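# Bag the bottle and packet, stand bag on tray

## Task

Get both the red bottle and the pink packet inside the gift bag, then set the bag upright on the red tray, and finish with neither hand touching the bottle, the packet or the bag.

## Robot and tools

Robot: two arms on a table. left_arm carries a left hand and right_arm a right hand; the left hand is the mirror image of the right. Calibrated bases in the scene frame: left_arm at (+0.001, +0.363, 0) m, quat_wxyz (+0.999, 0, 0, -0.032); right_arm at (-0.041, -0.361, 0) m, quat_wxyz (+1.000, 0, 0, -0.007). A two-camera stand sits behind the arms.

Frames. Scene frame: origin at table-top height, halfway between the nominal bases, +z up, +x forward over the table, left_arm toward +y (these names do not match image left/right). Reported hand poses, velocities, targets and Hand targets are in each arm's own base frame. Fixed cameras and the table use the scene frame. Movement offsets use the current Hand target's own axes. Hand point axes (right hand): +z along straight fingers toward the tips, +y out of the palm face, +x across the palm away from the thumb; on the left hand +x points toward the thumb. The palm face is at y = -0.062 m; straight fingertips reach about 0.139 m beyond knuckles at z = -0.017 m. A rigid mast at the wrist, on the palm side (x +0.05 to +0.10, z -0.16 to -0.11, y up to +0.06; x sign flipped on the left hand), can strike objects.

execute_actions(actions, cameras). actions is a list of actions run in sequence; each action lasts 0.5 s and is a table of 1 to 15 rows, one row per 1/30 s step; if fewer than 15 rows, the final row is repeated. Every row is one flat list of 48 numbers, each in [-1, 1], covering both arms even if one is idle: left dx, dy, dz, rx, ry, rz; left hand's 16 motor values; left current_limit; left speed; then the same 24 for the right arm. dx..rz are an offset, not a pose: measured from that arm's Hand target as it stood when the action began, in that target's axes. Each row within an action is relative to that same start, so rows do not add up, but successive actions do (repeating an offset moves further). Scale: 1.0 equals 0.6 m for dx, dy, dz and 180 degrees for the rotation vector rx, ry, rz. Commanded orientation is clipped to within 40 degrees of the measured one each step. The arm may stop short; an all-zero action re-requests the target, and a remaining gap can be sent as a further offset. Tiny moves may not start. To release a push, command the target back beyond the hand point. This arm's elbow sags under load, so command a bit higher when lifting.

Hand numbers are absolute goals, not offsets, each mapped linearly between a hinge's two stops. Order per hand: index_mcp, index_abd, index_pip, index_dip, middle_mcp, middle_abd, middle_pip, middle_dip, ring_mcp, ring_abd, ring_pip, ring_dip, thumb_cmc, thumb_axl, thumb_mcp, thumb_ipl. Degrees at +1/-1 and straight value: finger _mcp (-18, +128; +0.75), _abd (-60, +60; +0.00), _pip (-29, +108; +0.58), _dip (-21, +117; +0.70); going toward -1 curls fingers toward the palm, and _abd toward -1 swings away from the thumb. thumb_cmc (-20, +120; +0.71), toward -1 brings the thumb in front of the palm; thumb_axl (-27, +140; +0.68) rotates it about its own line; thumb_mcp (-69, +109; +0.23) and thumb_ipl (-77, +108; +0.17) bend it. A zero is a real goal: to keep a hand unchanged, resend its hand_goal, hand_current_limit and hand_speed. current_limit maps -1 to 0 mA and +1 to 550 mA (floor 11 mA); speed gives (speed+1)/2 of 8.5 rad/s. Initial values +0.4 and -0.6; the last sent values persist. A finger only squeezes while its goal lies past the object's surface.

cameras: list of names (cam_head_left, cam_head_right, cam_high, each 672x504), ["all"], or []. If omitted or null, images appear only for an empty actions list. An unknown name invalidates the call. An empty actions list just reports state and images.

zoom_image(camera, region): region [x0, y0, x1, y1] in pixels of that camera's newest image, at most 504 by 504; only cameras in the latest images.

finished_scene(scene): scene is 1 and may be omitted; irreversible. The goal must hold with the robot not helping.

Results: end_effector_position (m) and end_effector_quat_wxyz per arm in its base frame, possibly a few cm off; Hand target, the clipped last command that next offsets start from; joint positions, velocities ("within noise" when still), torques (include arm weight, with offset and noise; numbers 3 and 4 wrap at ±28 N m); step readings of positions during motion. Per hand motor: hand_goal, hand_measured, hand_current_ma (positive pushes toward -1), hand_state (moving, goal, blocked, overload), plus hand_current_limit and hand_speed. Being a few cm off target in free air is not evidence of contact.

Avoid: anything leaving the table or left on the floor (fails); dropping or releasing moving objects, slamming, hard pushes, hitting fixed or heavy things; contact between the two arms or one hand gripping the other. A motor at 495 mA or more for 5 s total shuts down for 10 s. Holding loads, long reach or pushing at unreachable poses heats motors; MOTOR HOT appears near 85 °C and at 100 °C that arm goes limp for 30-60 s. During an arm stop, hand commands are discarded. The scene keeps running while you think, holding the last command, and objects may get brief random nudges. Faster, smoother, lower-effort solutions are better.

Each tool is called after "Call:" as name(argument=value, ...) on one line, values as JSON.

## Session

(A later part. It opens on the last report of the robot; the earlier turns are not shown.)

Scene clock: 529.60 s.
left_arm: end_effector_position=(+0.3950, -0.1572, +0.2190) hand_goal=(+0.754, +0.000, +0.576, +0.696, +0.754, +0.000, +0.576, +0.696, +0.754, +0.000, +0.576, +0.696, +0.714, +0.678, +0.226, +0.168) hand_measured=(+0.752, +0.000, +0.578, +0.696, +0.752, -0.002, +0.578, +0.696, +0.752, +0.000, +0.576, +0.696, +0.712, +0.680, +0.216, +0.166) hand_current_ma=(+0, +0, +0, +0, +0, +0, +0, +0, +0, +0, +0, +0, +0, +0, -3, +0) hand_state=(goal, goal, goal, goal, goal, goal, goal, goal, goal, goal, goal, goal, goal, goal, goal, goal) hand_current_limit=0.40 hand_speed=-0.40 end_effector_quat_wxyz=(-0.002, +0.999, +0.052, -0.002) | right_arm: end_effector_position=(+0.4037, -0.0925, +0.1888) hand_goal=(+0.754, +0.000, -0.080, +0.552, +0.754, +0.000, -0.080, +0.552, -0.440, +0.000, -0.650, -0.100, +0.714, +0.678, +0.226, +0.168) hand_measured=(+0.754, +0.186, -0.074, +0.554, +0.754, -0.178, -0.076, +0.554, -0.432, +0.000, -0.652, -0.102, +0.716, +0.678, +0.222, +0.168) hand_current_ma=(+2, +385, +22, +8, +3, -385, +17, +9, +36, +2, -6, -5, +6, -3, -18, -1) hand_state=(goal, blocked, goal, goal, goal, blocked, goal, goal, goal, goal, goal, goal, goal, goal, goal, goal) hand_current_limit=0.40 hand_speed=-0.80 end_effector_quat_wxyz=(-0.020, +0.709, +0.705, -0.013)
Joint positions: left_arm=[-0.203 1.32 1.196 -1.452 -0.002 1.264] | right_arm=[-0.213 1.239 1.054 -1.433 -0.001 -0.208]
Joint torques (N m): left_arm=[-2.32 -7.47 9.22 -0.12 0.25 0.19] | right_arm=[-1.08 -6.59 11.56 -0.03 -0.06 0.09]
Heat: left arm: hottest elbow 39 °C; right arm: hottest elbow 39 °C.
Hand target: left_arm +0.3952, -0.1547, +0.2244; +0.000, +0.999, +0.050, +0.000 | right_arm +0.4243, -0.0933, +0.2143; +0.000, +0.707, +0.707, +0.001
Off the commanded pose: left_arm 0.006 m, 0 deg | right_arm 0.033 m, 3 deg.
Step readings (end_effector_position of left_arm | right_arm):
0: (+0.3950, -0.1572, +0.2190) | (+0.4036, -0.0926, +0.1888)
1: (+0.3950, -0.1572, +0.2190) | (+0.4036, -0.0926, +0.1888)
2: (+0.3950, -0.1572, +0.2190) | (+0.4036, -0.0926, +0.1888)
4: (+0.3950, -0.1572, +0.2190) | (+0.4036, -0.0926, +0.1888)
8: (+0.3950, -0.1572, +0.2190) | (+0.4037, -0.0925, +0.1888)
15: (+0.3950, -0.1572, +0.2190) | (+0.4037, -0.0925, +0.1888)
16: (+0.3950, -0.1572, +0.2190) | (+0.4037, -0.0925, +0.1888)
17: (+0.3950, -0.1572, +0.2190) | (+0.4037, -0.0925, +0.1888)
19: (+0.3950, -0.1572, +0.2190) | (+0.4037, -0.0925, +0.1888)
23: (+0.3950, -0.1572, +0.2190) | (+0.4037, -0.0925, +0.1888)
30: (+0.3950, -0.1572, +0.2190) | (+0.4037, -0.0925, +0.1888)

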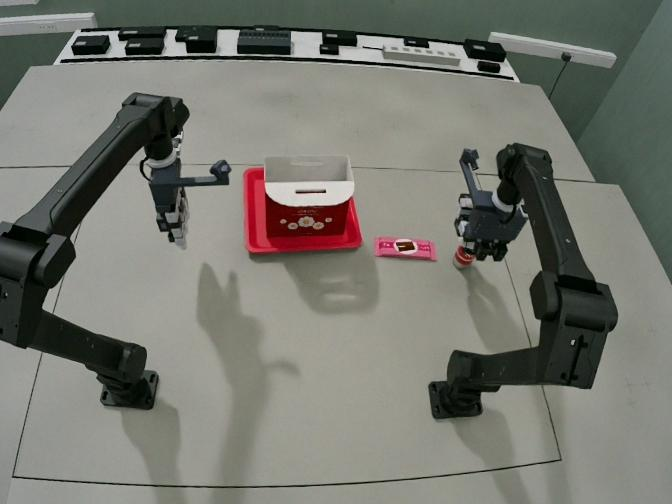

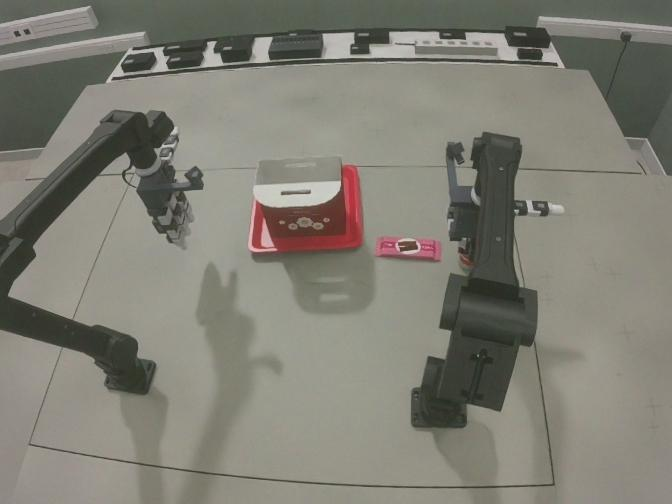

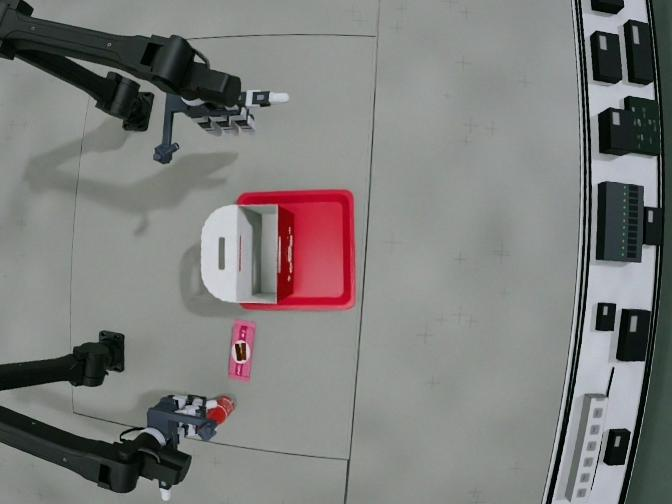

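Call:
execute_actions(actions=[[[0,0,0,0,0,0,0.754,0,0.576,0.696,0.754,0,0.576,0.696,0.754,0,0.576,0.696,0.714,0.678,0.226,0.168,0.4,-0.4,0,0,0.0,0,0,0,0.754,0.0,-0.081,0.551,0.754,-0.0,-0.081,0.551,-0.44,0,-0.65,-0.1,0.714,0.678,0.226,0.168,0.75,-0.8]],[[0,0,0,0,0,0,0.754,0,0.576,0.696,0.754,0,0.576,0.696,0.754,0,0.576,0.696,0.714,0.678,0.226,0.168,0.4,-0.4,0,0,-0.03,0,0,0,0.754,0.0,-0.081,0.551,0.754,-0.0,-0.081,0.551,-0.44,0,-0.65,-0.1,0.714,0.678,0.226,0.168,0.75,-0.8]],[[0,0,0,0,0,0,0.754,0,0.576,0.696,0.754,0,0.576,0.696,0.754,0,0.576,0.696,0.714,0.678,0.226,0.168,0.4,-0.4,0,0,-0.03,0,0,0,0.754,0.0,-0.081,0.551,0.754,-0.0,-0.081,0.551,-0.44,0,-0.65,-0.1,0.714,0.678,0.226,0.168,0.75,-0.8]]], cameras=["all"])

Call:
zoom_image(camera="cam_high", region=[150, 380, 250, 460])

Call:
zoom_image(camera="cam_head_left", region=[420, 170, 520, 290])

Scene clock: 538.53 s.
left_arm: end_effector_position=(+0.3950, -0.1572, +0.2190) hand_goal=(+0.754, +0.000, +0.576, +0.696, +0.754, +0.000, +0.576, +0.696, +0.754, +0.000, +0.576, +0.696, +0.714, +0.678, +0.226, +0.168) hand_measured=(+0.752, +0.000, +0.578, +0.696, +0.752, -0.002, +0.578, +0.696, +0.752, +0.000, +0.576, +0.696, +0.712, +0.680, +0.216, +0.166) hand_current_ma=(+0, +0, +0, +0, +0, +0, +0, +0, +0, +0, +0, +0, +0, +0, -3, +0) hand_state=(goal, goal, goal, goal, goal, goal, goal, goal, goal, goal, goal, goal, goal, goal, goal, goal) hand_current_limit=0.40 hand_speed=-0.40 end_effector_quat_wxyz=(-0.002, +0.999, +0.052, -0.002) | right_arm: end_effector_position=(+0.4072, -0.0933, +0.2212) hand_goal=(+0.754, +0.000, -0.080, +0.552, +0.754, +0.000, -0.080, +0.552, -0.440, +0.000, -0.650, -0.100, +0.714, +0.678, +0.226, +0.168) hand_measured=(+0.758, +0.008, -0.072, +0.556, +0.760, -0.008, -0.072, +0.556, -0.432, +0.000, -0.652, -0.102, +0.716, +0.678, +0.222, +0.168) hand_current_ma=(+13, +24, +29, +13, +29, -25, +31, +17, +36, +2, -6, -5, +6, -3, -18, -1) hand_state=(goal, goal, goal, goal, goal, goal, goal, goal, goal, goal, goal, goal, goal, goal, goal, goal) hand_current_limit=0.75 hand_speed=-0.80 end_effector_quat_wxyz=(-0.023, +0.709, +0.705, -0.014)
Joint positions: left_arm=[-0.203 1.32 1.196 -1.452 -0.002 1.264] | right_arm=[-0.213 1.24 1.141 -1.525 -0.001 -0.208]
Joint torques (N m): left_arm=[-2.26 -7.47 9.24 -0.1 0.26 0.19] | right_arm=[-0.97 -7.36 11.55 -0.28 -0.11 0.08]
Heat: left arm: hottest elbow 39 °C; right arm: hottest elbow 39 °C.
Hand target: left_arm +0.3952, -0.1547, +0.2244; +0.000, +0.999, +0.050, +0.000 | right_arm +0.4243, -0.0934, +0.2504; +0.000, +0.707, +0.707, +0.001
Off the commanded pose: left_arm 0.006 m, 0 deg | right_arm 0.034 m, 3 deg.
Step readings (end_effector_position of left_arm | right_arm):
0: (+0.3950, -0.1572, +0.2190) | (+0.4037, -0.0925, +0.1888)
1: (+0.3950, -0.1572, +0.2190) | (+0.4037, -0.0925, +0.1888)
2: (+0.3950, -0.1572, +0.2190) | (+0.4037, -0.0925, +0.1888)
4: (+0.3950, -0.1572, +0.2190) | (+0.4037, -0.0925, +0.1888)
8: (+0.3950, -0.1572, +0.2190) | (+0.4037, -0.0925, +0.1888)
15: (+0.3950, -0.1572, +0.2190) | (+0.4037, -0.0925, +0.1888)
16: (+0.3950, -0.1572, +0.2190) | (+0.4038, -0.0925, +0.1891)
17: (+0.3950, -0.1572, +0.2190) | (+0.4038, -0.0925, +0.1898)
19: (+0.3950, -0.1572, +0.2190) | (+0.4030, -0.0924, +0.1917)
23: (+0.3950, -0.1572, +0.2190) | (+0.4027, -0.0923, +0.1970)
30: (+0.3950, -0.1572, +0.2190) | (+0.4046, -0.0927, +0.2026)
31: (+0.3950, -0.1572, +0.2190) | (+0.4048, -0.0928, +0.2032)
32: (+0.3950, -0.1572, +0.2190) | (+0.4046, -0.0927, +0.2041)
34: (+0.3950, -0.1572, +0.2190) | (+0.4038, -0.0925, +0.2076)
38: (+0.3950, -0.1572, +0.2190) | (+0.4065, -0.0931, +0.2170)
45: (+0.3950, -0.1572, +0.2190) | (+0.4075, -0.0933, +0.2213)

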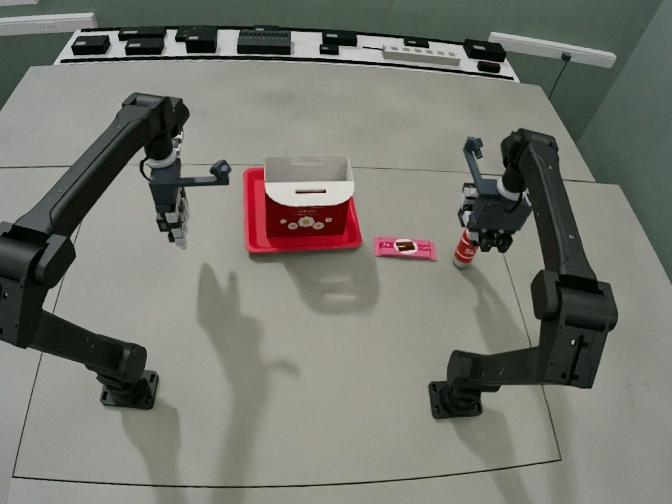

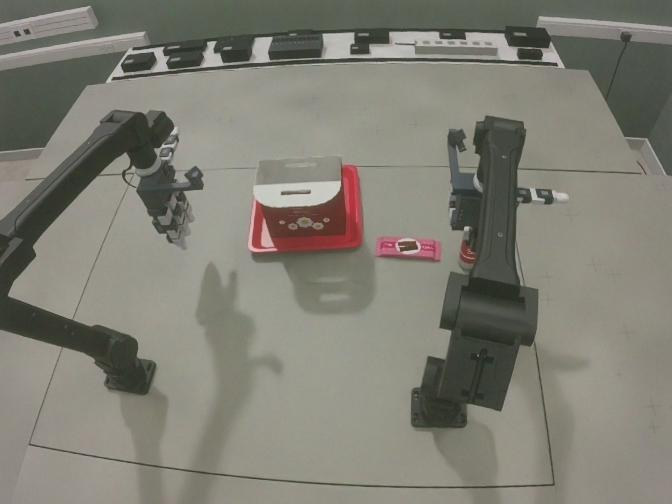

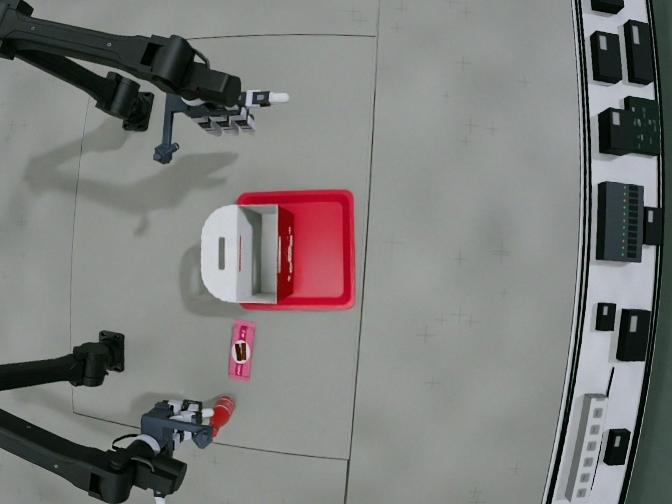

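Scaled by 5.040 from the camera's 672x504 image, which has a finer 960x720 frame.

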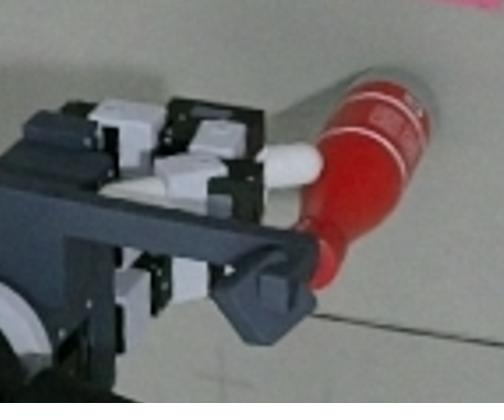

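Scaled by 4.200 from the camera's 672x504 image, which has a finer 960x720 frame.

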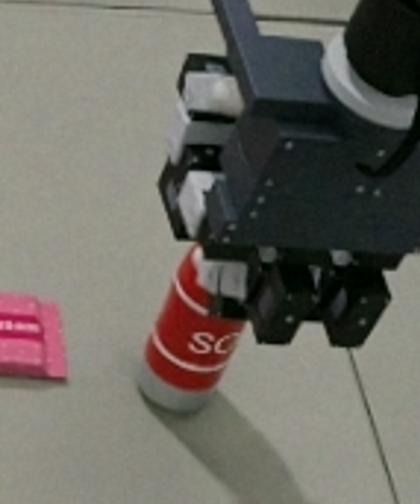

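Call:
zoom_image(camera="cam_head_right", region=[420, 170, 520, 290])

Call:
zoom_image(camera="cam_high", region=[180, 380, 260, 450])

Scaled by 4.200 from the camera's 672x504 image, which has a finer 960x720 frame.

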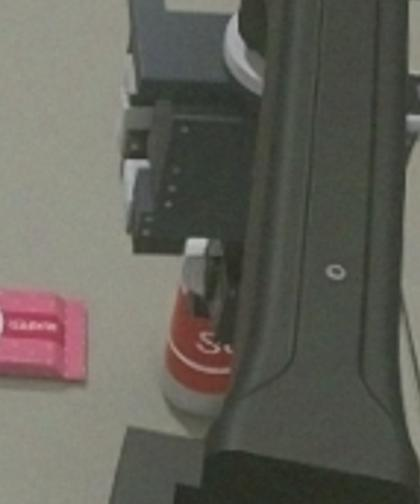

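Scaled by 6.300 from the camera's 672x504 image, which has a finer 960x720 frame.

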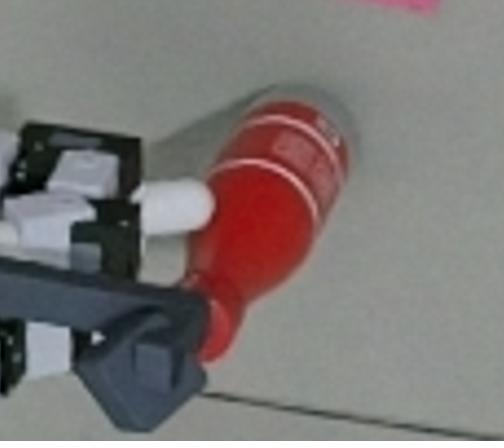

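Call:
execute_actions(actions=[[[0,0,0,0,0,0,0.754,0,0.576,0.696,0.754,0,0.576,0.696,0.754,0,0.576,0.696,0.714,0.678,0.226,0.168,0.4,-0.4,0,-0.02,0,0,0,0,0.754,0.0,-0.081,0.551,0.754,-0.0,-0.081,0.551,-0.44,0,-0.65,-0.1,0.714,0.678,0.226,0.168,0.4,-0.8]],[[0,0,0,0,0,0,0.754,0,0.576,0.696,0.754,0,0.576,0.696,0.754,0,0.576,0.696,0.714,0.678,0.226,0.168,0.4,-0.4,0,-0.02,0,0,0,0,0.754,0.0,-0.081,0.551,0.754,-0.0,-0.081,0.551,-0.44,0,-0.65,-0.1,0.714,0.678,0.226,0.168,0.4,-0.8]]], cameras=["all"])

Call:
zoom_image(camera="cam_high", region=[150, 380, 260, 460])

Call:
zoom_image(camera="cam_head_left", region=[420, 170, 520, 290])

Scene clock: 551.27 s.
left_arm: end_effector_position=(+0.3950, -0.1572, +0.2190) hand_goal=(+0.754, +0.000, +0.576, +0.696, +0.754, +0.000, +0.576, +0.696, +0.754, +0.000, +0.576, +0.696, +0.714, +0.678, +0.226, +0.168) hand_measured=(+0.752, +0.000, +0.578, +0.696, +0.752, -0.002, +0.578, +0.696, +0.752, +0.000, +0.576, +0.696, +0.712, +0.680, +0.216, +0.166) hand_current_ma=(+0, +0, +0, +0, +0, +0, +0, +0, +0, +0, +0, +0, +0, +0, -3, +0) hand_state=(goal, goal, goal, goal, goal, goal, goal, goal, goal, goal, goal, goal, goal, goal, goal, goal) hand_current_limit=0.40 hand_speed=-0.40 end_effector_quat_wxyz=(-0.002, +0.999, +0.052, -0.002) | right_arm: end_effector_position=(+0.3992, -0.0916, +0.2399) hand_goal=(+0.754, +0.000, -0.080, +0.552, +0.754, +0.000, -0.080, +0.552, -0.440, +0.000, -0.650, -0.100, +0.714, +0.678, +0.226, +0.168) hand_measured=(+0.758, +0.008, -0.074, +0.556, +0.760, -0.008, -0.072, +0.556, -0.432, +0.000, -0.652, -0.102, +0.716, +0.678, +0.222, +0.168) hand_current_ma=(+13, +24, +27, +12, +29, -24, +28, +15, +36, +2, -6, -5, +6, -3, -18, -1) hand_state=(goal, goal, goal, goal, goal, goal, goal, goal, goal, goal, goal, goal, goal, goal, goal, goal) hand_current_limit=0.40 hand_speed=-0.80 end_effector_quat_wxyz=(-0.007, +0.709, +0.705, -0.004)
Joint positions: left_arm=[-0.203 1.32 1.196 -1.452 -0.002 1.264] | right_arm=[-0.213 1.19 1.141 -1.538 -0.001 -0.208]
Joint torques (N m): left_arm=[-2.2 -7.41 9.22 -0.1 0.26 0.19] | right_arm=[-2.61 -6.89 8.42 -0.1 -0.07 -0.08]
Heat: left arm: hottest elbow 39 °C; right arm: hottest elbow 42 °C.
Hand target: left_arm +0.3952, -0.1547, +0.2244; +0.000, +0.999, +0.050, +0.000 | right_arm +0.4003, -0.0934, +0.2504; +0.000, +0.707, +0.707, +0.001
Off the commanded pose: left_arm 0.006 m, 0 deg | right_arm 0.011 m, 1 deg.
Step readings (end_effector_position of left_arm | right_arm):
0: (+0.3950, -0.1572, +0.2190) | (+0.4072, -0.0933, +0.2212)
1: (+0.3950, -0.1572, +0.2190) | (+0.4072, -0.0933, +0.2212)
2: (+0.3950, -0.1572, +0.2190) | (+0.4072, -0.0933, +0.2212)
4: (+0.3950, -0.1572, +0.2190) | (+0.4067, -0.0932, +0.2215)
8: (+0.3950, -0.1572, +0.2190) | (+0.4054, -0.0929, +0.2240)
15: (+0.3950, -0.1572, +0.2190) | (+0.4040, -0.0926, +0.2278)
16: (+0.3950, -0.1572, +0.2190) | (+0.4040, -0.0926, +0.2278)
17: (+0.3950, -0.1572, +0.2190) | (+0.4039, -0.0926, +0.2281)
19: (+0.3950, -0.1572, +0.2190) | (+0.4033, -0.0924, +0.2295)
23: (+0.3950, -0.1572, +0.2190) | (+0.4009, -0.0919, +0.2355)
30: (+0.3950, -0.1572, +0.2190) | (+0.3992, -0.0916, +0.2399)

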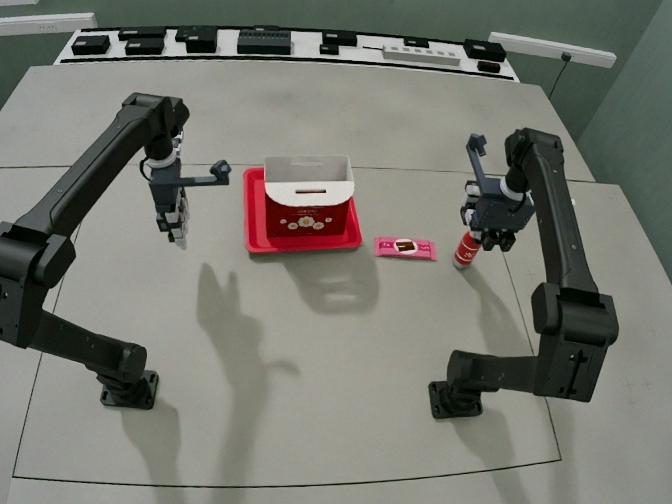

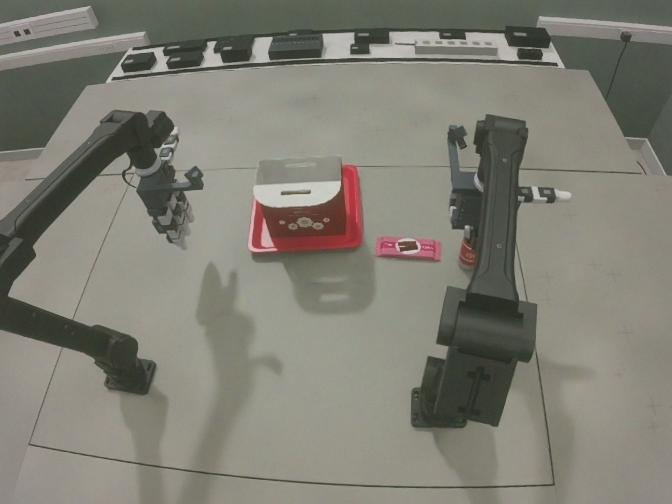

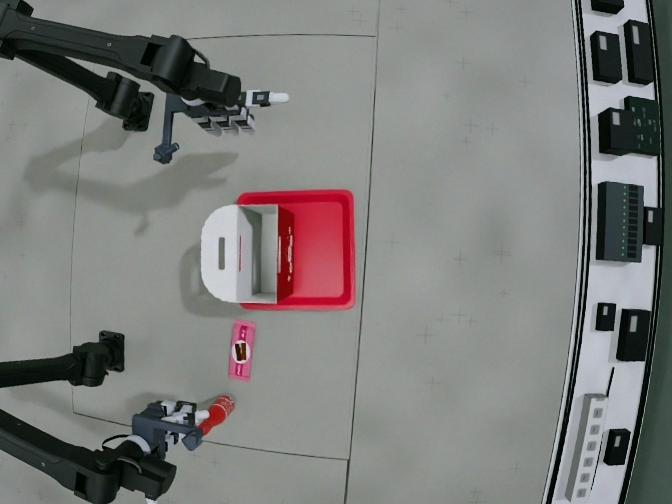

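Scaled by 4.582 from the camera's 672x504 image, which has a finer 960x720 frame.

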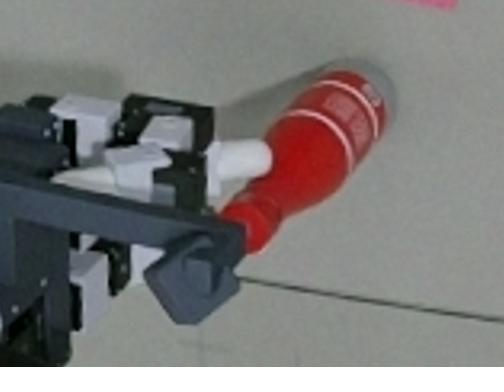

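Scaled by 4.200 from the camera's 672x504 image, which has a finer 960x720 frame.

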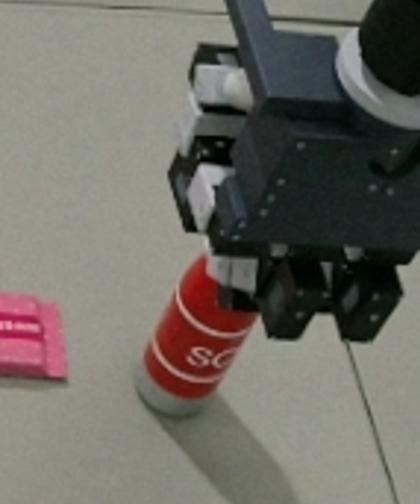

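Call:
execute_actions(actions=[[[0,0,0,0,0,0,0.754,0,0.576,0.696,0.754,0,0.576,0.696,0.754,0,0.576,0.696,0.714,0.678,0.226,0.168,0.4,-0.4,0,-0.03,-0.03,0,0,0,0.754,0.0,-0.081,0.551,0.754,-0.0,-0.081,0.551,-0.44,0,-0.65,-0.1,0.714,0.678,0.226,0.168,0.4,-0.6]],[[0,0,0,0,0,0,0.754,0,0.576,0.696,0.754,0,0.576,0.696,0.754,0,0.576,0.696,0.714,0.678,0.226,0.168,0.4,-0.4,0,-0.03,-0.05,0,0,0,0.344,0.15,-0.081,0.551,0.344,-0.15,-0.081,0.551,-0.44,0,-0.65,-0.1,0.714,0.678,0.226,0.168,0.4,-0.6]],[[0,0,0,0,0,0,0.754,0,0.576,0.696,0.754,0,0.576,0.696,0.754,0,0.576,0.696,0.714,0.678,0.226,0.168,0.4,-0.4,0,0,0,0,0,0,0.344,0.15,-0.081,0.551,0.344,-0.15,-0.081,0.551,-0.44,0,-0.65,-0.1,0.714,0.678,0.226,0.168,0.4,-0.6]]], cameras=["all"])

Call:
zoom_image(camera="cam_high", region=[140, 370, 260, 470])

Call:
zoom_image(camera="cam_head_left", region=[420, 130, 540, 290])

Scene clock: 586.63 s.
left_arm: end_effector_position=(+0.3950, -0.1572, +0.2190) hand_goal=(+0.754, +0.000, +0.576, +0.696, +0.754, +0.000, +0.576, +0.696, +0.754, +0.000, +0.576, +0.696, +0.714, +0.678, +0.226, +0.168) hand_measured=(+0.752, +0.000, +0.578, +0.696, +0.752, -0.002, +0.578, +0.696, +0.752, +0.000, +0.576, +0.696, +0.712, +0.680, +0.216, +0.166) hand_current_ma=(+0, +0, +0, +0, +0, +0, +0, +0, +0, +0, +0, +0, +0, +0, -3, +0) hand_state=(goal, goal, goal, goal, goal, goal, goal, goal, goal, goal, goal, goal, goal, goal, goal, goal) hand_current_limit=0.40 hand_speed=-0.40 end_effector_quat_wxyz=(-0.002, +0.999, +0.052, -0.002) | right_arm: end_effector_position=(+0.3537, -0.0889, +0.2684) hand_goal=(+0.344, +0.150, -0.080, +0.552, +0.344, -0.150, -0.080, +0.552, -0.440, +0.000, -0.650, -0.100, +0.714, +0.678, +0.226, +0.168) hand_measured=(+0.354, +0.146, -0.074, +0.556, +0.356, -0.146, -0.074, +0.556, -0.432, +0.000, -0.652, -0.102, +0.716, +0.678, +0.222, +0.168) hand_current_ma=(+46, -13, +25, +11, +53, +13, +24, +14, +36, +2, -6, -5, +6, -3, -18, -1) hand_state=(goal, goal, goal, goal, goal, goal, goal, goal, goal, goal, goal, goal, goal, goal, goal, goal) hand_current_limit=0.40 hand_speed=-0.60 end_effector_quat_wxyz=(-0.023, +0.709, +0.705, -0.014)
Joint positions: left_arm=[-0.203 1.32 1.196 -1.452 -0.002 1.264] | right_arm=[-0.239 1.096 1.153 -1.682 -0.001 -0.233]
Joint torques (N m): left_arm=[-2.26 -7.47 9.24 -0.13 0.25 0.2] | right_arm=[-1.9 -5.54 11.71 -0.35 -0.05 -0.12]
Heat: left arm: hottest elbow 39 °C; right arm: hottest elbow 41 °C.
Hand target: left_arm +0.3952, -0.1547, +0.2244; +0.000, +0.999, +0.050, +0.000 | right_arm +0.3642, -0.0935, +0.2983; +0.000, +0.707, +0.707, +0.001
Off the commanded pose: left_arm 0.006 m, 0 deg | right_arm 0.032 m, 3 deg.
Step readings (end_effector_position of left_arm | right_arm):
0: (+0.3950, -0.1572, +0.2190) | (+0.3992, -0.0916, +0.2399)
1: (+0.3950, -0.1572, +0.2190) | (+0.3991, -0.0915, +0.2399)
2: (+0.3950, -0.1572, +0.2190) | (+0.3980, -0.0914, +0.2398)
4: (+0.3950, -0.1572, +0.2190) | (+0.3935, -0.0911, +0.2408)
8: (+0.3950, -0.1572, +0.2190) | (+0.3846, -0.0913, +0.2482)
15: (+0.3950, -0.1572, +0.2190) | (+0.3793, -0.0906, +0.2550)
16: (+0.3950, -0.1572, +0.2190) | (+0.3790, -0.0907, +0.2549)
17: (+0.3950, -0.1572, +0.2190) | (+0.3772, -0.0905, +0.2543)
19: (+0.3950, -0.1572, +0.2190) | (+0.3701, -0.0898, +0.2539)
23: (+0.3950, -0.1572, +0.2190) | (+0.3580, -0.0891, +0.2583)
30: (+0.3950, -0.1572, +0.2190) | (+0.3542, -0.0889, +0.2684)
31: (+0.3950, -0.1572, +0.2190) | (+0.3542, -0.0890, +0.2685)
32: (+0.3950, -0.1572, +0.2190) | (+0.3541, -0.0890, +0.2685)
34: (+0.3950, -0.1572, +0.2190) | (+0.3539, -0.0889, +0.2684)
38: (+0.3950, -0.1572, +0.2190) | (+0.3537, -0.0890, +0.2684)
45: (+0.3950, -0.1572, +0.2190) | (+0.3537, -0.0889, +0.2684)

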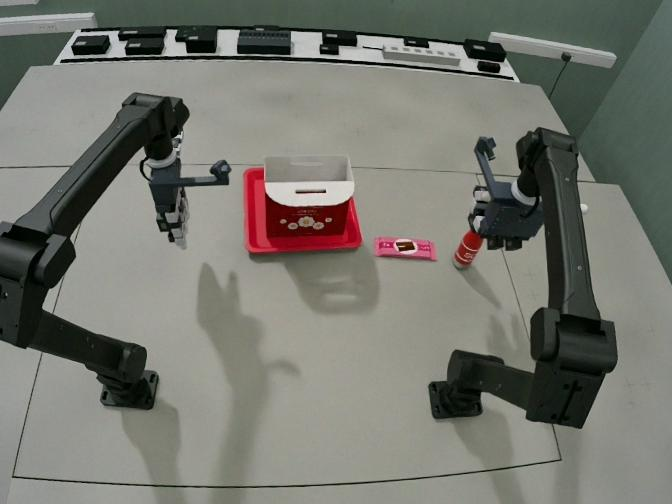

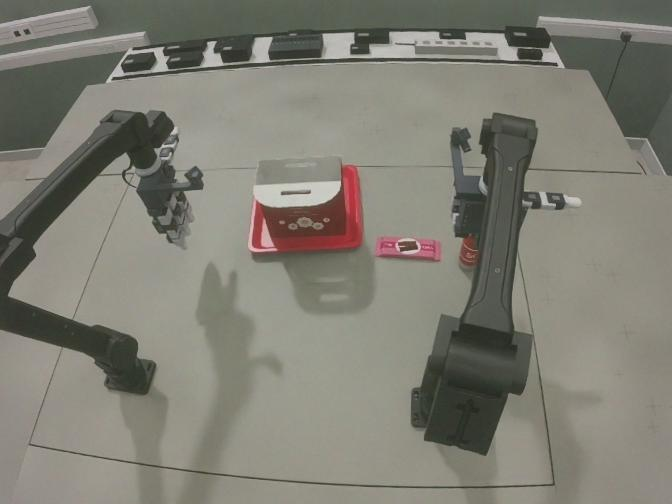

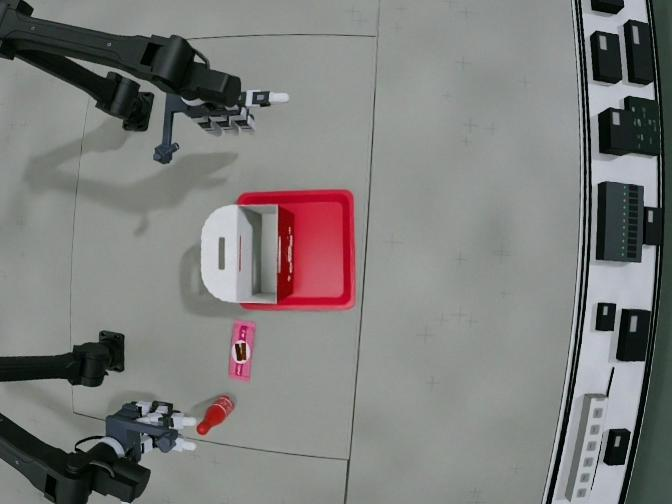

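Scaled by 4.200 from the camera's 672x504 image, which has a finer 960x720 frame.

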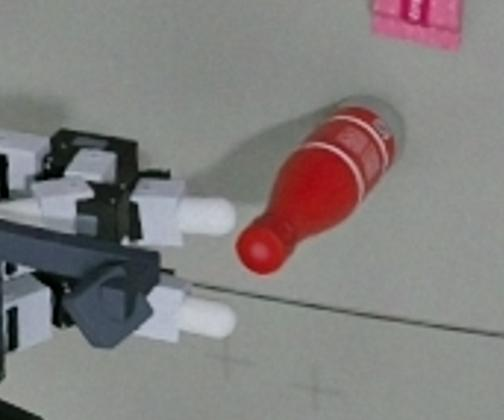

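Scaled by 3.150 from the camera's 672x504 image, which has a finer 960x720 frame.

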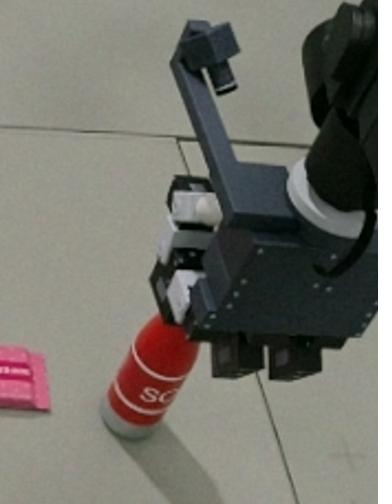

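Call:
execute_actions(actions=[[[0,0,0,0,0,0,0.754,0,0.576,0.696,0.754,0,0.576,0.696,0.754,0,0.576,0.696,0.714,0.678,0.226,0.168,0.4,-0.4,-0.005,0.0233,0.03,0,0,0,0.344,0.15,-0.081,0.551,0.344,-0.15,-0.081,0.551,-0.44,0,-0.65,-0.1,0.714,0.678,0.226,0.168,0.4,-0.6]],[[0,0,0,0,0,0,0.754,0,0.576,0.696,0.754,0,0.576,0.696,0.754,0,0.576,0.696,0.714,0.678,0.226,0.168,0.4,-0.4,0,0,0.03,0,0,0,0.344,0.15,-0.081,0.551,0.344,-0.15,-0.081,0.551,-0.44,0,-0.65,-0.1,0.714,0.678,0.226,0.168,0.4,-0.6]]], cameras=["all"])

Call:
zoom_image(camera="cam_high", region=[140, 370, 260, 470])

Call:
zoom_image(camera="cam_head_left", region=[420, 170, 540, 290])

Scene clock: 601.33 s.
left_arm: end_effector_position=(+0.3950, -0.1572, +0.2190) hand_goal=(+0.754, +0.000, +0.576, +0.696, +0.754, +0.000, +0.576, +0.696, +0.754, +0.000, +0.576, +0.696, +0.714, +0.678, +0.226, +0.168) hand_measured=(+0.752, +0.000, +0.578, +0.696, +0.752, -0.002, +0.578, +0.696, +0.752, +0.000, +0.576, +0.696, +0.712, +0.680, +0.216, +0.166) hand_current_ma=(+0, +0, +0, +0, +0, +0, +0, +0, +0, +0, +0, +0, +0, +0, -3, +0) hand_state=(goal, goal, goal, goal, goal, goal, goal, goal, goal, goal, goal, goal, goal, goal, goal, goal) hand_current_limit=0.40 hand_speed=-0.40 end_effector_quat_wxyz=(-0.002, +0.999, +0.052, -0.002) | right_arm: end_effector_position=(+0.3754, -0.0942, +0.2662) hand_goal=(+0.344, +0.150, -0.080, +0.552, +0.344, -0.150, -0.080, +0.552, -0.440, +0.000, -0.650, -0.100, +0.714, +0.678, +0.226, +0.168) hand_measured=(+0.354, +0.146, -0.074, +0.556, +0.356, -0.146, -0.074, +0.556, -0.432, +0.000, -0.652, -0.102, +0.716, +0.678, +0.222, +0.168) hand_current_ma=(+46, -13, +25, +11, +53, +13, +24, +14, +36, +2, -6, -5, +6, -3, -18, -1) hand_state=(goal, goal, goal, goal, goal, goal, goal, goal, goal, goal, goal, goal, goal, goal, goal, goal) hand_current_limit=0.40 hand_speed=-0.60 end_effector_quat_wxyz=(-0.001, +0.709, +0.705, +0.000)
Joint positions: left_arm=[-0.203 1.32 1.196 -1.452 -0.002 1.264] | right_arm=[-0.239 1.119 1.153 -1.606 -0.001 -0.233]
Joint torques (N m): left_arm=[-2.32 -7.47 9.22 -0.13 0.26 0.19] | right_arm=[-3.08 -4.84 6.94 1.25 -0.1 -0.07]
Heat: left arm: hottest elbow 39 °C; right arm: hottest elbow 42 °C.
Hand target: left_arm +0.3952, -0.1547, +0.2244; +0.000, +0.999, +0.050, +0.000 | right_arm +0.3782, -0.0964, +0.2622; +0.000, +0.707, +0.707, +0.001
Off the commanded pose: left_arm 0.006 m, 0 deg | right_arm 0.005 m, 0 deg.
Step readings (end_effector_position of left_arm | right_arm):
0: (+0.3950, -0.1572, +0.2190) | (+0.3537, -0.0889, +0.2684)
1: (+0.3950, -0.1572, +0.2190) | (+0.3537, -0.0889, +0.2684)
2: (+0.3950, -0.1572, +0.2190) | (+0.3537, -0.0889, +0.2684)
4: (+0.3950, -0.1572, +0.2190) | (+0.3548, -0.0892, +0.2683)
8: (+0.3950, -0.1572, +0.2190) | (+0.3604, -0.0906, +0.2662)
15: (+0.3950, -0.1572, +0.2190) | (+0.3642, -0.0915, +0.2624)
16: (+0.3950, -0.1572, +0.2190) | (+0.3643, -0.0915, +0.2624)
17: (+0.3950, -0.1572, +0.2190) | (+0.3651, -0.0917, +0.2627)
19: (+0.3950, -0.1572, +0.2190) | (+0.3686, -0.0925, +0.2638)
23: (+0.3950, -0.1572, +0.2190) | (+0.3736, -0.0938, +0.2656)
30: (+0.3950, -0.1572, +0.2190) | (+0.3753, -0.0942, +0.2661)

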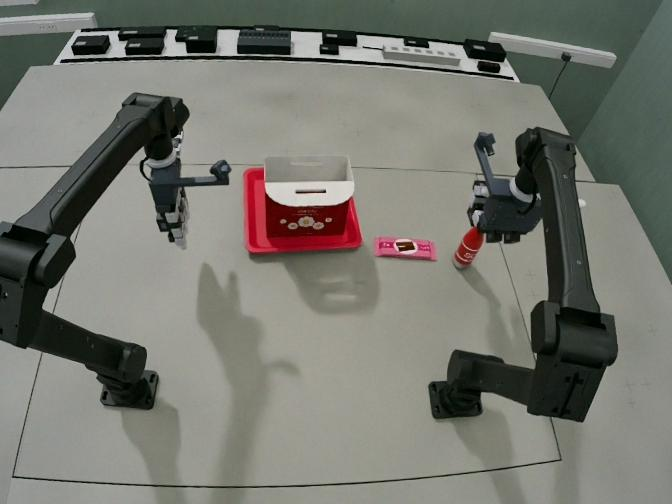

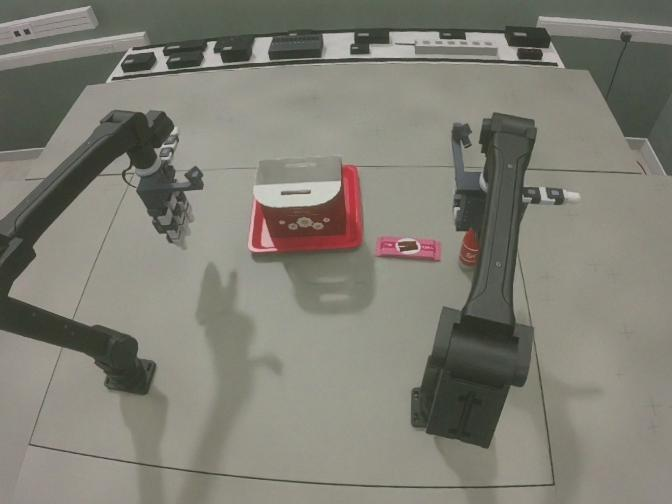

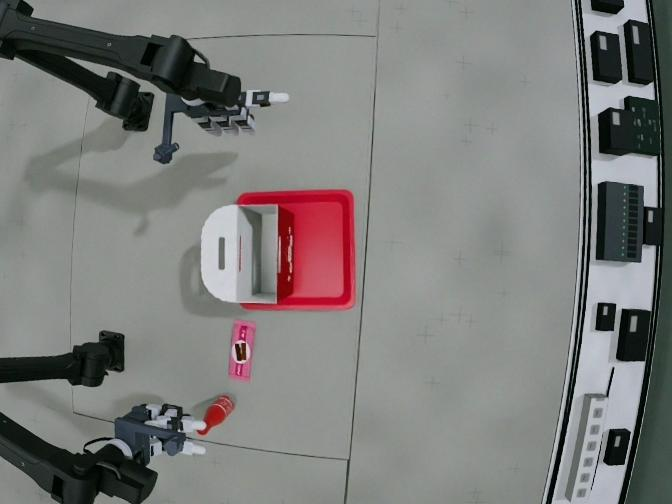

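Scaled by 4.200 from the camera's 672x504 image, which has a finer 960x720 frame.

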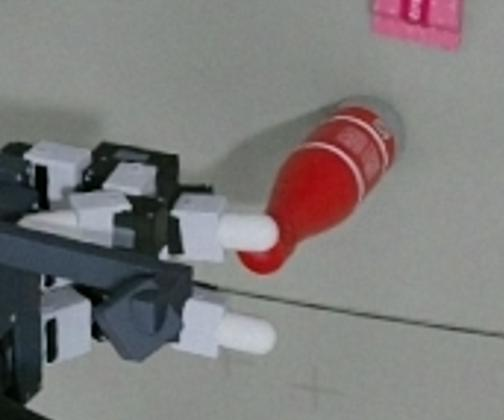

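Scaled by 4.200 from the camera's 672x504 image, which has a finer 960x720 frame.

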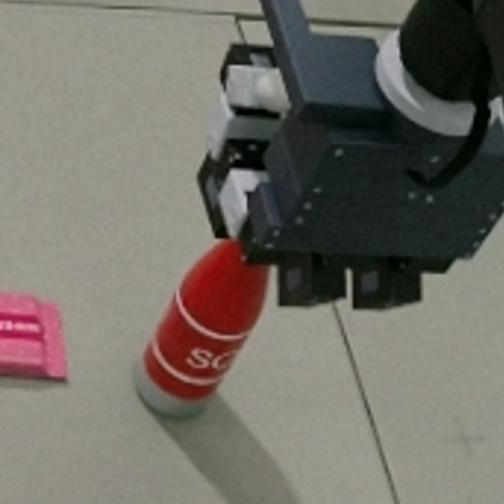

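Call:
execute_actions(actions=[[[0,0,0,0,0,0,0.754,0,0.576,0.696,0.754,0,0.576,0.696,0.754,0,0.576,0.696,0.714,0.678,0.226,0.168,0.4,-0.4,0,0,0.03,0,0,0,0.344,0.22,-0.081,0.551,0.344,-0.22,-0.081,0.551,-0.44,0,-0.65,-0.1,0.714,0.678,0.226,0.168,0.4,-0.6]],[[0,0,0,0,0,0,0.754,0,0.576,0.696,0.754,0,0.576,0.696,0.754,0,0.576,0.696,0.714,0.678,0.226,0.168,0.4,-0.4,0,0,0.04,0,0,0,0.344,0.22,-0.081,0.551,0.344,-0.22,-0.081,0.551,-0.44,0,-0.65,-0.1,0.714,0.678,0.226,0.168,0.4,-0.6]]], cameras=["all"])

Call:
zoom_image(camera="cam_high", region=[140, 370, 260, 470])

Call:
zoom_image(camera="cam_head_left", region=[420, 170, 540, 290])

Scene clock: 612.40 s.
left_arm: end_effector_position=(+0.3950, -0.1572, +0.2190) hand_goal=(+0.754, +0.000, +0.576, +0.696, +0.754, +0.000, +0.576, +0.696, +0.754, +0.000, +0.576, +0.696, +0.714, +0.678, +0.226, +0.168) hand_measured=(+0.752, +0.000, +0.578, +0.696, +0.752, -0.002, +0.578, +0.696, +0.752, +0.000, +0.576, +0.696, +0.712, +0.680, +0.216, +0.166) hand_current_ma=(+0, +0, +0, +0, +0, +0, +0, +0, +0, +0, +0, +0, +0, +0, -3, +0) hand_state=(goal, goal, goal, goal, goal, goal, goal, goal, goal, goal, goal, goal, goal, goal, goal, goal) hand_current_limit=0.40 hand_speed=-0.40 end_effector_quat_wxyz=(-0.002, +0.999, +0.052, -0.002) | right_arm: end_effector_position=(+0.3763, -0.0944, +0.2256) hand_goal=(+0.344, +0.220, -0.080, +0.552, +0.344, -0.220, -0.080, +0.552, -0.440, +0.000, -0.650, -0.100, +0.714, +0.678, +0.226, +0.168) hand_measured=(+0.354, +0.216, -0.074, +0.556, +0.356, -0.218, -0.074, +0.556, -0.432, +0.000, -0.652, -0.102, +0.716, +0.678, +0.222, +0.168) hand_current_ma=(+44, -14, +25, +11, +51, +5, +24, +14, +36, +2, -6, -5, +6, -3, -18, -1) hand_state=(goal, goal, goal, goal, goal, goal, goal, goal, goal, goal, goal, goal, goal, goal, goal, goal) hand_current_limit=0.40 hand_speed=-0.60 end_effector_quat_wxyz=(+0.000, +0.709, +0.705, +0.000)
Joint positions: left_arm=[-0.203 1.32 1.196 -1.452 -0.002 1.264] | right_arm=[-0.239 1.123 1.049 -1.496 -0.001 -0.234]
Joint torques (N m): left_arm=[-2.26 -7.41 9.22 -0.1 0.26 0.2] | right_arm=[-2.43 -5.19 6.78 0.99 -0.09 -0.07]
Heat: left arm: hottest elbow 39 °C; right arm: hottest elbow 41 °C.
Hand target: left_arm +0.3952, -0.1547, +0.2244; +0.000, +0.999, +0.050, +0.000 | right_arm +0.3782, -0.0963, +0.2203; +0.000, +0.707, +0.707, +0.001
Off the commanded pose: left_arm 0.006 m, 0 deg | right_arm 0.006 m, 0 deg.
Step readings (end_effector_position of left_arm | right_arm):
0: (+0.3950, -0.1572, +0.2190) | (+0.3754, -0.0942, +0.2662)
1: (+0.3950, -0.1572, +0.2190) | (+0.3755, -0.0942, +0.2662)
2: (+0.3950, -0.1572, +0.2190) | (+0.3760, -0.0944, +0.2655)
4: (+0.3950, -0.1572, +0.2190) | (+0.3775, -0.0947, +0.2623)
8: (+0.3950, -0.1572, +0.2190) | (+0.3756, -0.0943, +0.2518)
15: (+0.3950, -0.1572, +0.2190) | (+0.3763, -0.0944, +0.2500)
16: (+0.3950, -0.1572, +0.2190) | (+0.3764, -0.0945, +0.2497)
17: (+0.3950, -0.1572, +0.2190) | (+0.3770, -0.0946, +0.2487)
19: (+0.3950, -0.1572, +0.2190) | (+0.3783, -0.0949, +0.2432)
23: (+0.3950, -0.1572, +0.2190) | (+0.3749, -0.0941, +0.2286)
30: (+0.3950, -0.1572, +0.2190) | (+0.3762, -0.0944, +0.2256)

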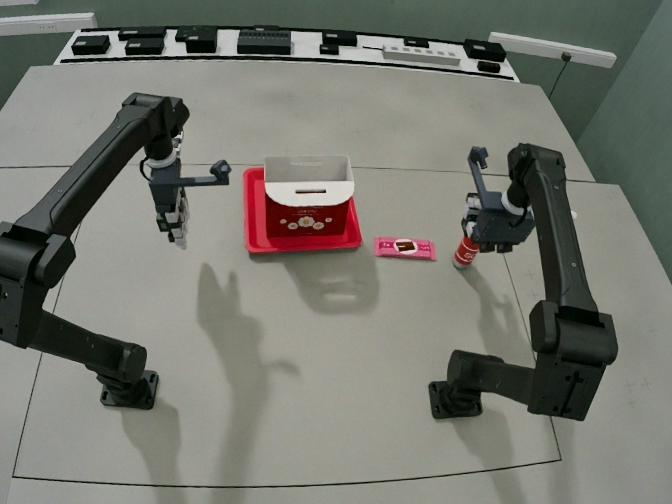

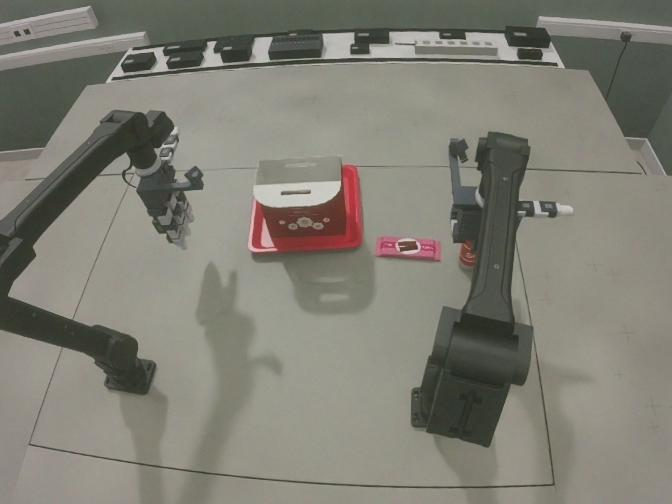

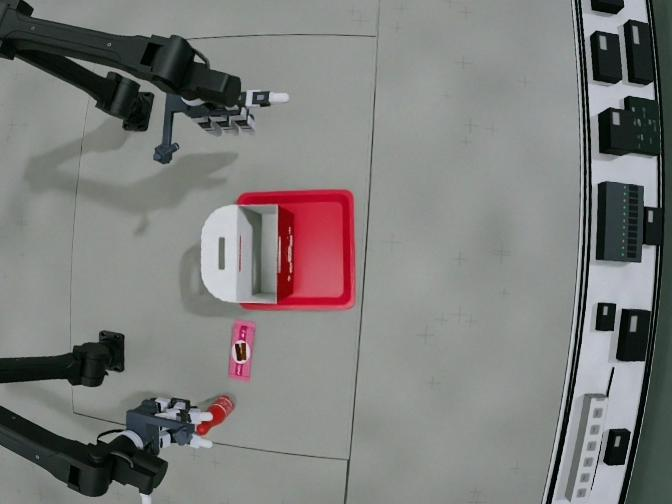

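Scaled by 4.200 from the camera's 672x504 image, which has a finer 960x720 frame.

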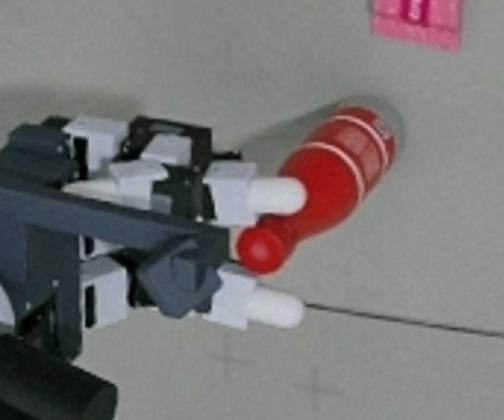

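Scaled by 4.200 from the camera's 672x504 image, which has a finer 960x720 frame.

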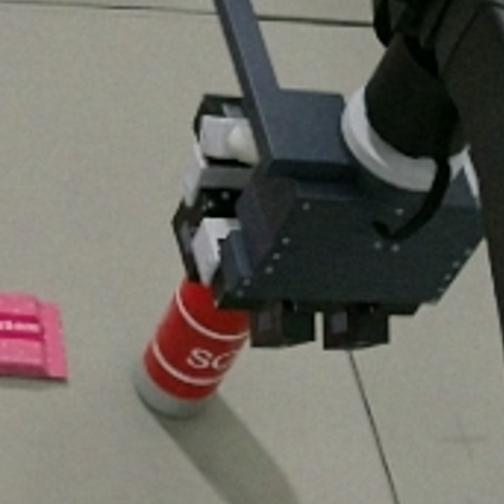

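Call:
execute_actions(actions=[[[0,0,0,0,0,0,0.754,0,0.576,0.696,0.754,0,0.576,0.696,0.754,0,0.576,0.696,0.714,0.678,0.226,0.168,0.4,-0.4,0,0,0.05,0,0,0,0.344,0.22,-0.081,0.551,0.344,-0.22,-0.081,0.551,-0.44,0,-0.65,-0.1,0.714,0.678,0.226,0.168,0.4,-0.6]]], cameras=["all"])

Call:
zoom_image(camera="cam_high", region=[140, 370, 260, 470])

Call:
zoom_image(camera="cam_head_left", region=[420, 170, 540, 290])

Scene clock: 617.13 s.
left_arm: end_effector_position=(+0.3950, -0.1572, +0.2190) hand_goal=(+0.754, +0.000, +0.576, +0.696, +0.754, +0.000, +0.576, +0.696, +0.754, +0.000, +0.576, +0.696, +0.714, +0.678, +0.226, +0.168) hand_measured=(+0.752, +0.000, +0.578, +0.696, +0.752, -0.002, +0.578, +0.696, +0.752, +0.000, +0.576, +0.696, +0.712, +0.680, +0.216, +0.166) hand_current_ma=(+0, +0, +0, +0, +0, +0, +0, +0, +0, +0, +0, +0, +0, +0, -3, +0) hand_state=(goal, goal, goal, goal, goal, goal, goal, goal, goal, goal, goal, goal, goal, goal, goal, goal) hand_current_limit=0.40 hand_speed=-0.40 end_effector_quat_wxyz=(-0.002, +0.999, +0.052, -0.002) | right_arm: end_effector_position=(+0.3771, -0.0946, +0.1952) hand_goal=(+0.344, +0.220, -0.080, +0.552, +0.344, -0.220, -0.080, +0.552, -0.440, +0.000, -0.650, -0.100, +0.714, +0.678, +0.226, +0.168) hand_measured=(+0.354, +0.216, -0.074, +0.556, +0.354, -0.218, -0.074, +0.556, -0.432, +0.000, -0.652, -0.102, +0.716, +0.678, +0.222, +0.168) hand_current_ma=(+42, -14, +25, +11, +47, +4, +24, +14, +36, +2, -6, -5, +6, -3, -18, -1) hand_state=(goal, goal, goal, goal, goal, goal, goal, goal, goal, goal, goal, goal, goal, goal, goal, goal) hand_current_limit=0.40 hand_speed=-0.60 end_effector_quat_wxyz=(+0.000, +0.709, +0.705, +0.000)
Joint positions: left_arm=[-0.203 1.32 1.196 -1.452 -0.002 1.264] | right_arm=[-0.239 1.135 0.978 -1.413 -0.001 -0.234]
Joint torques (N m): left_arm=[-2.26 -7.41 9.22 -0.12 0.26 0.2] | right_arm=[-2.08 -5.25 6.63 0.88 -0.08 -0.12]
Heat: left arm: hottest elbow 39 °C; right arm: hottest elbow 41 °C.
Hand target: left_arm +0.3952, -0.1547, +0.2244; +0.000, +0.999, +0.050, +0.000 | right_arm +0.3784, -0.0963, +0.1904; +0.000, +0.707, +0.707, +0.001
Off the commanded pose: left_arm 0.006 m, 0 deg | right_arm 0.005 m, 0 deg.
Step readings (end_effector_position of left_arm | right_arm):
0: (+0.3950, -0.1572, +0.2190) | (+0.3763, -0.0944, +0.2256)
1: (+0.3950, -0.1572, +0.2190) | (+0.3764, -0.0944, +0.2254)
2: (+0.3950, -0.1572, +0.2190) | (+0.3770, -0.0945, +0.2241)
4: (+0.3950, -0.1572, +0.2190) | (+0.3785, -0.0949, +0.2179)
8: (+0.3950, -0.1572, +0.2190) | (+0.3746, -0.0939, +0.2001)
15: (+0.3950, -0.1572, +0.2190) | (+0.3768, -0.0945, +0.1950)

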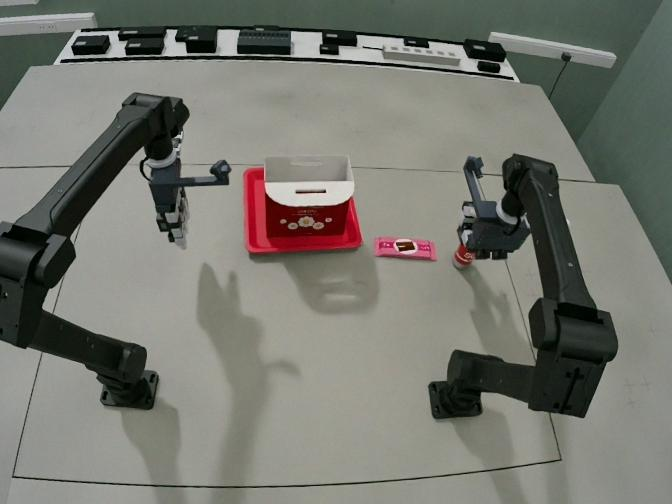

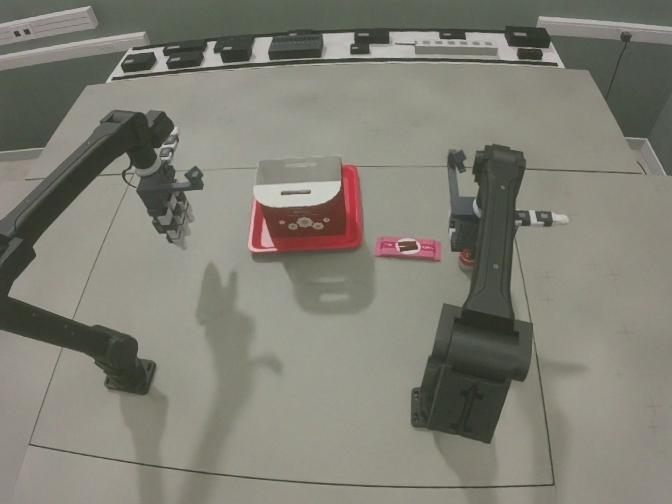

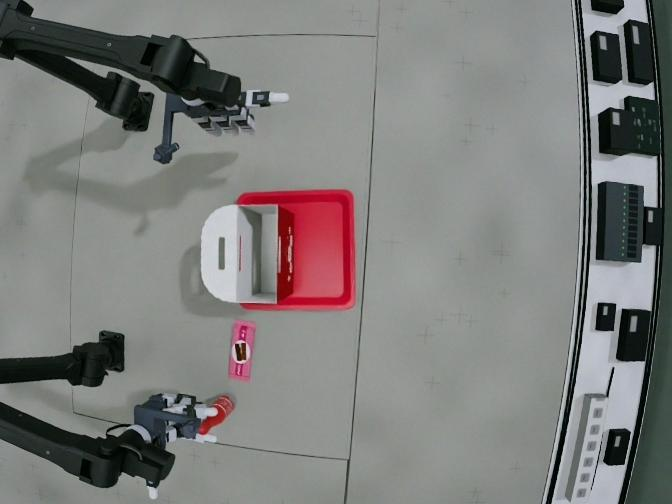

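Scaled by 4.200 from the camera's 672x504 image, which has a finer 960x720 frame.

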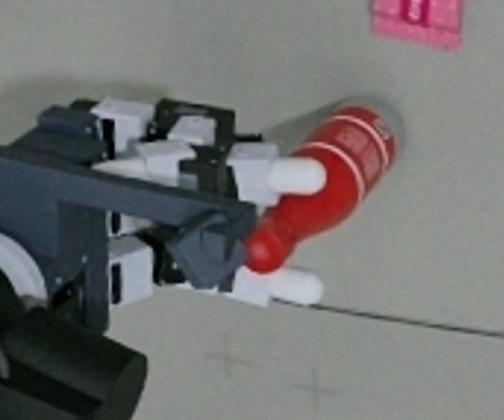

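Scaled by 4.200 from the camera's 672x504 image, which has a finer 960x720 frame.

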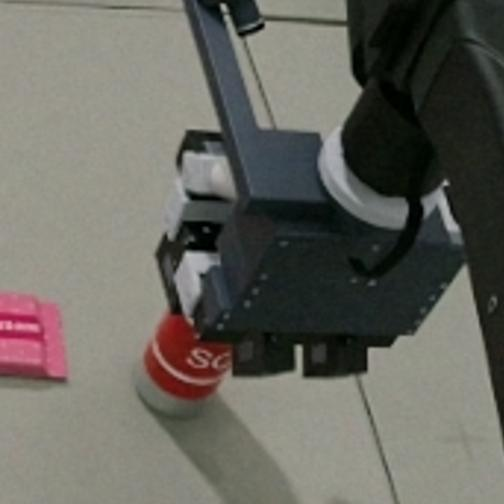

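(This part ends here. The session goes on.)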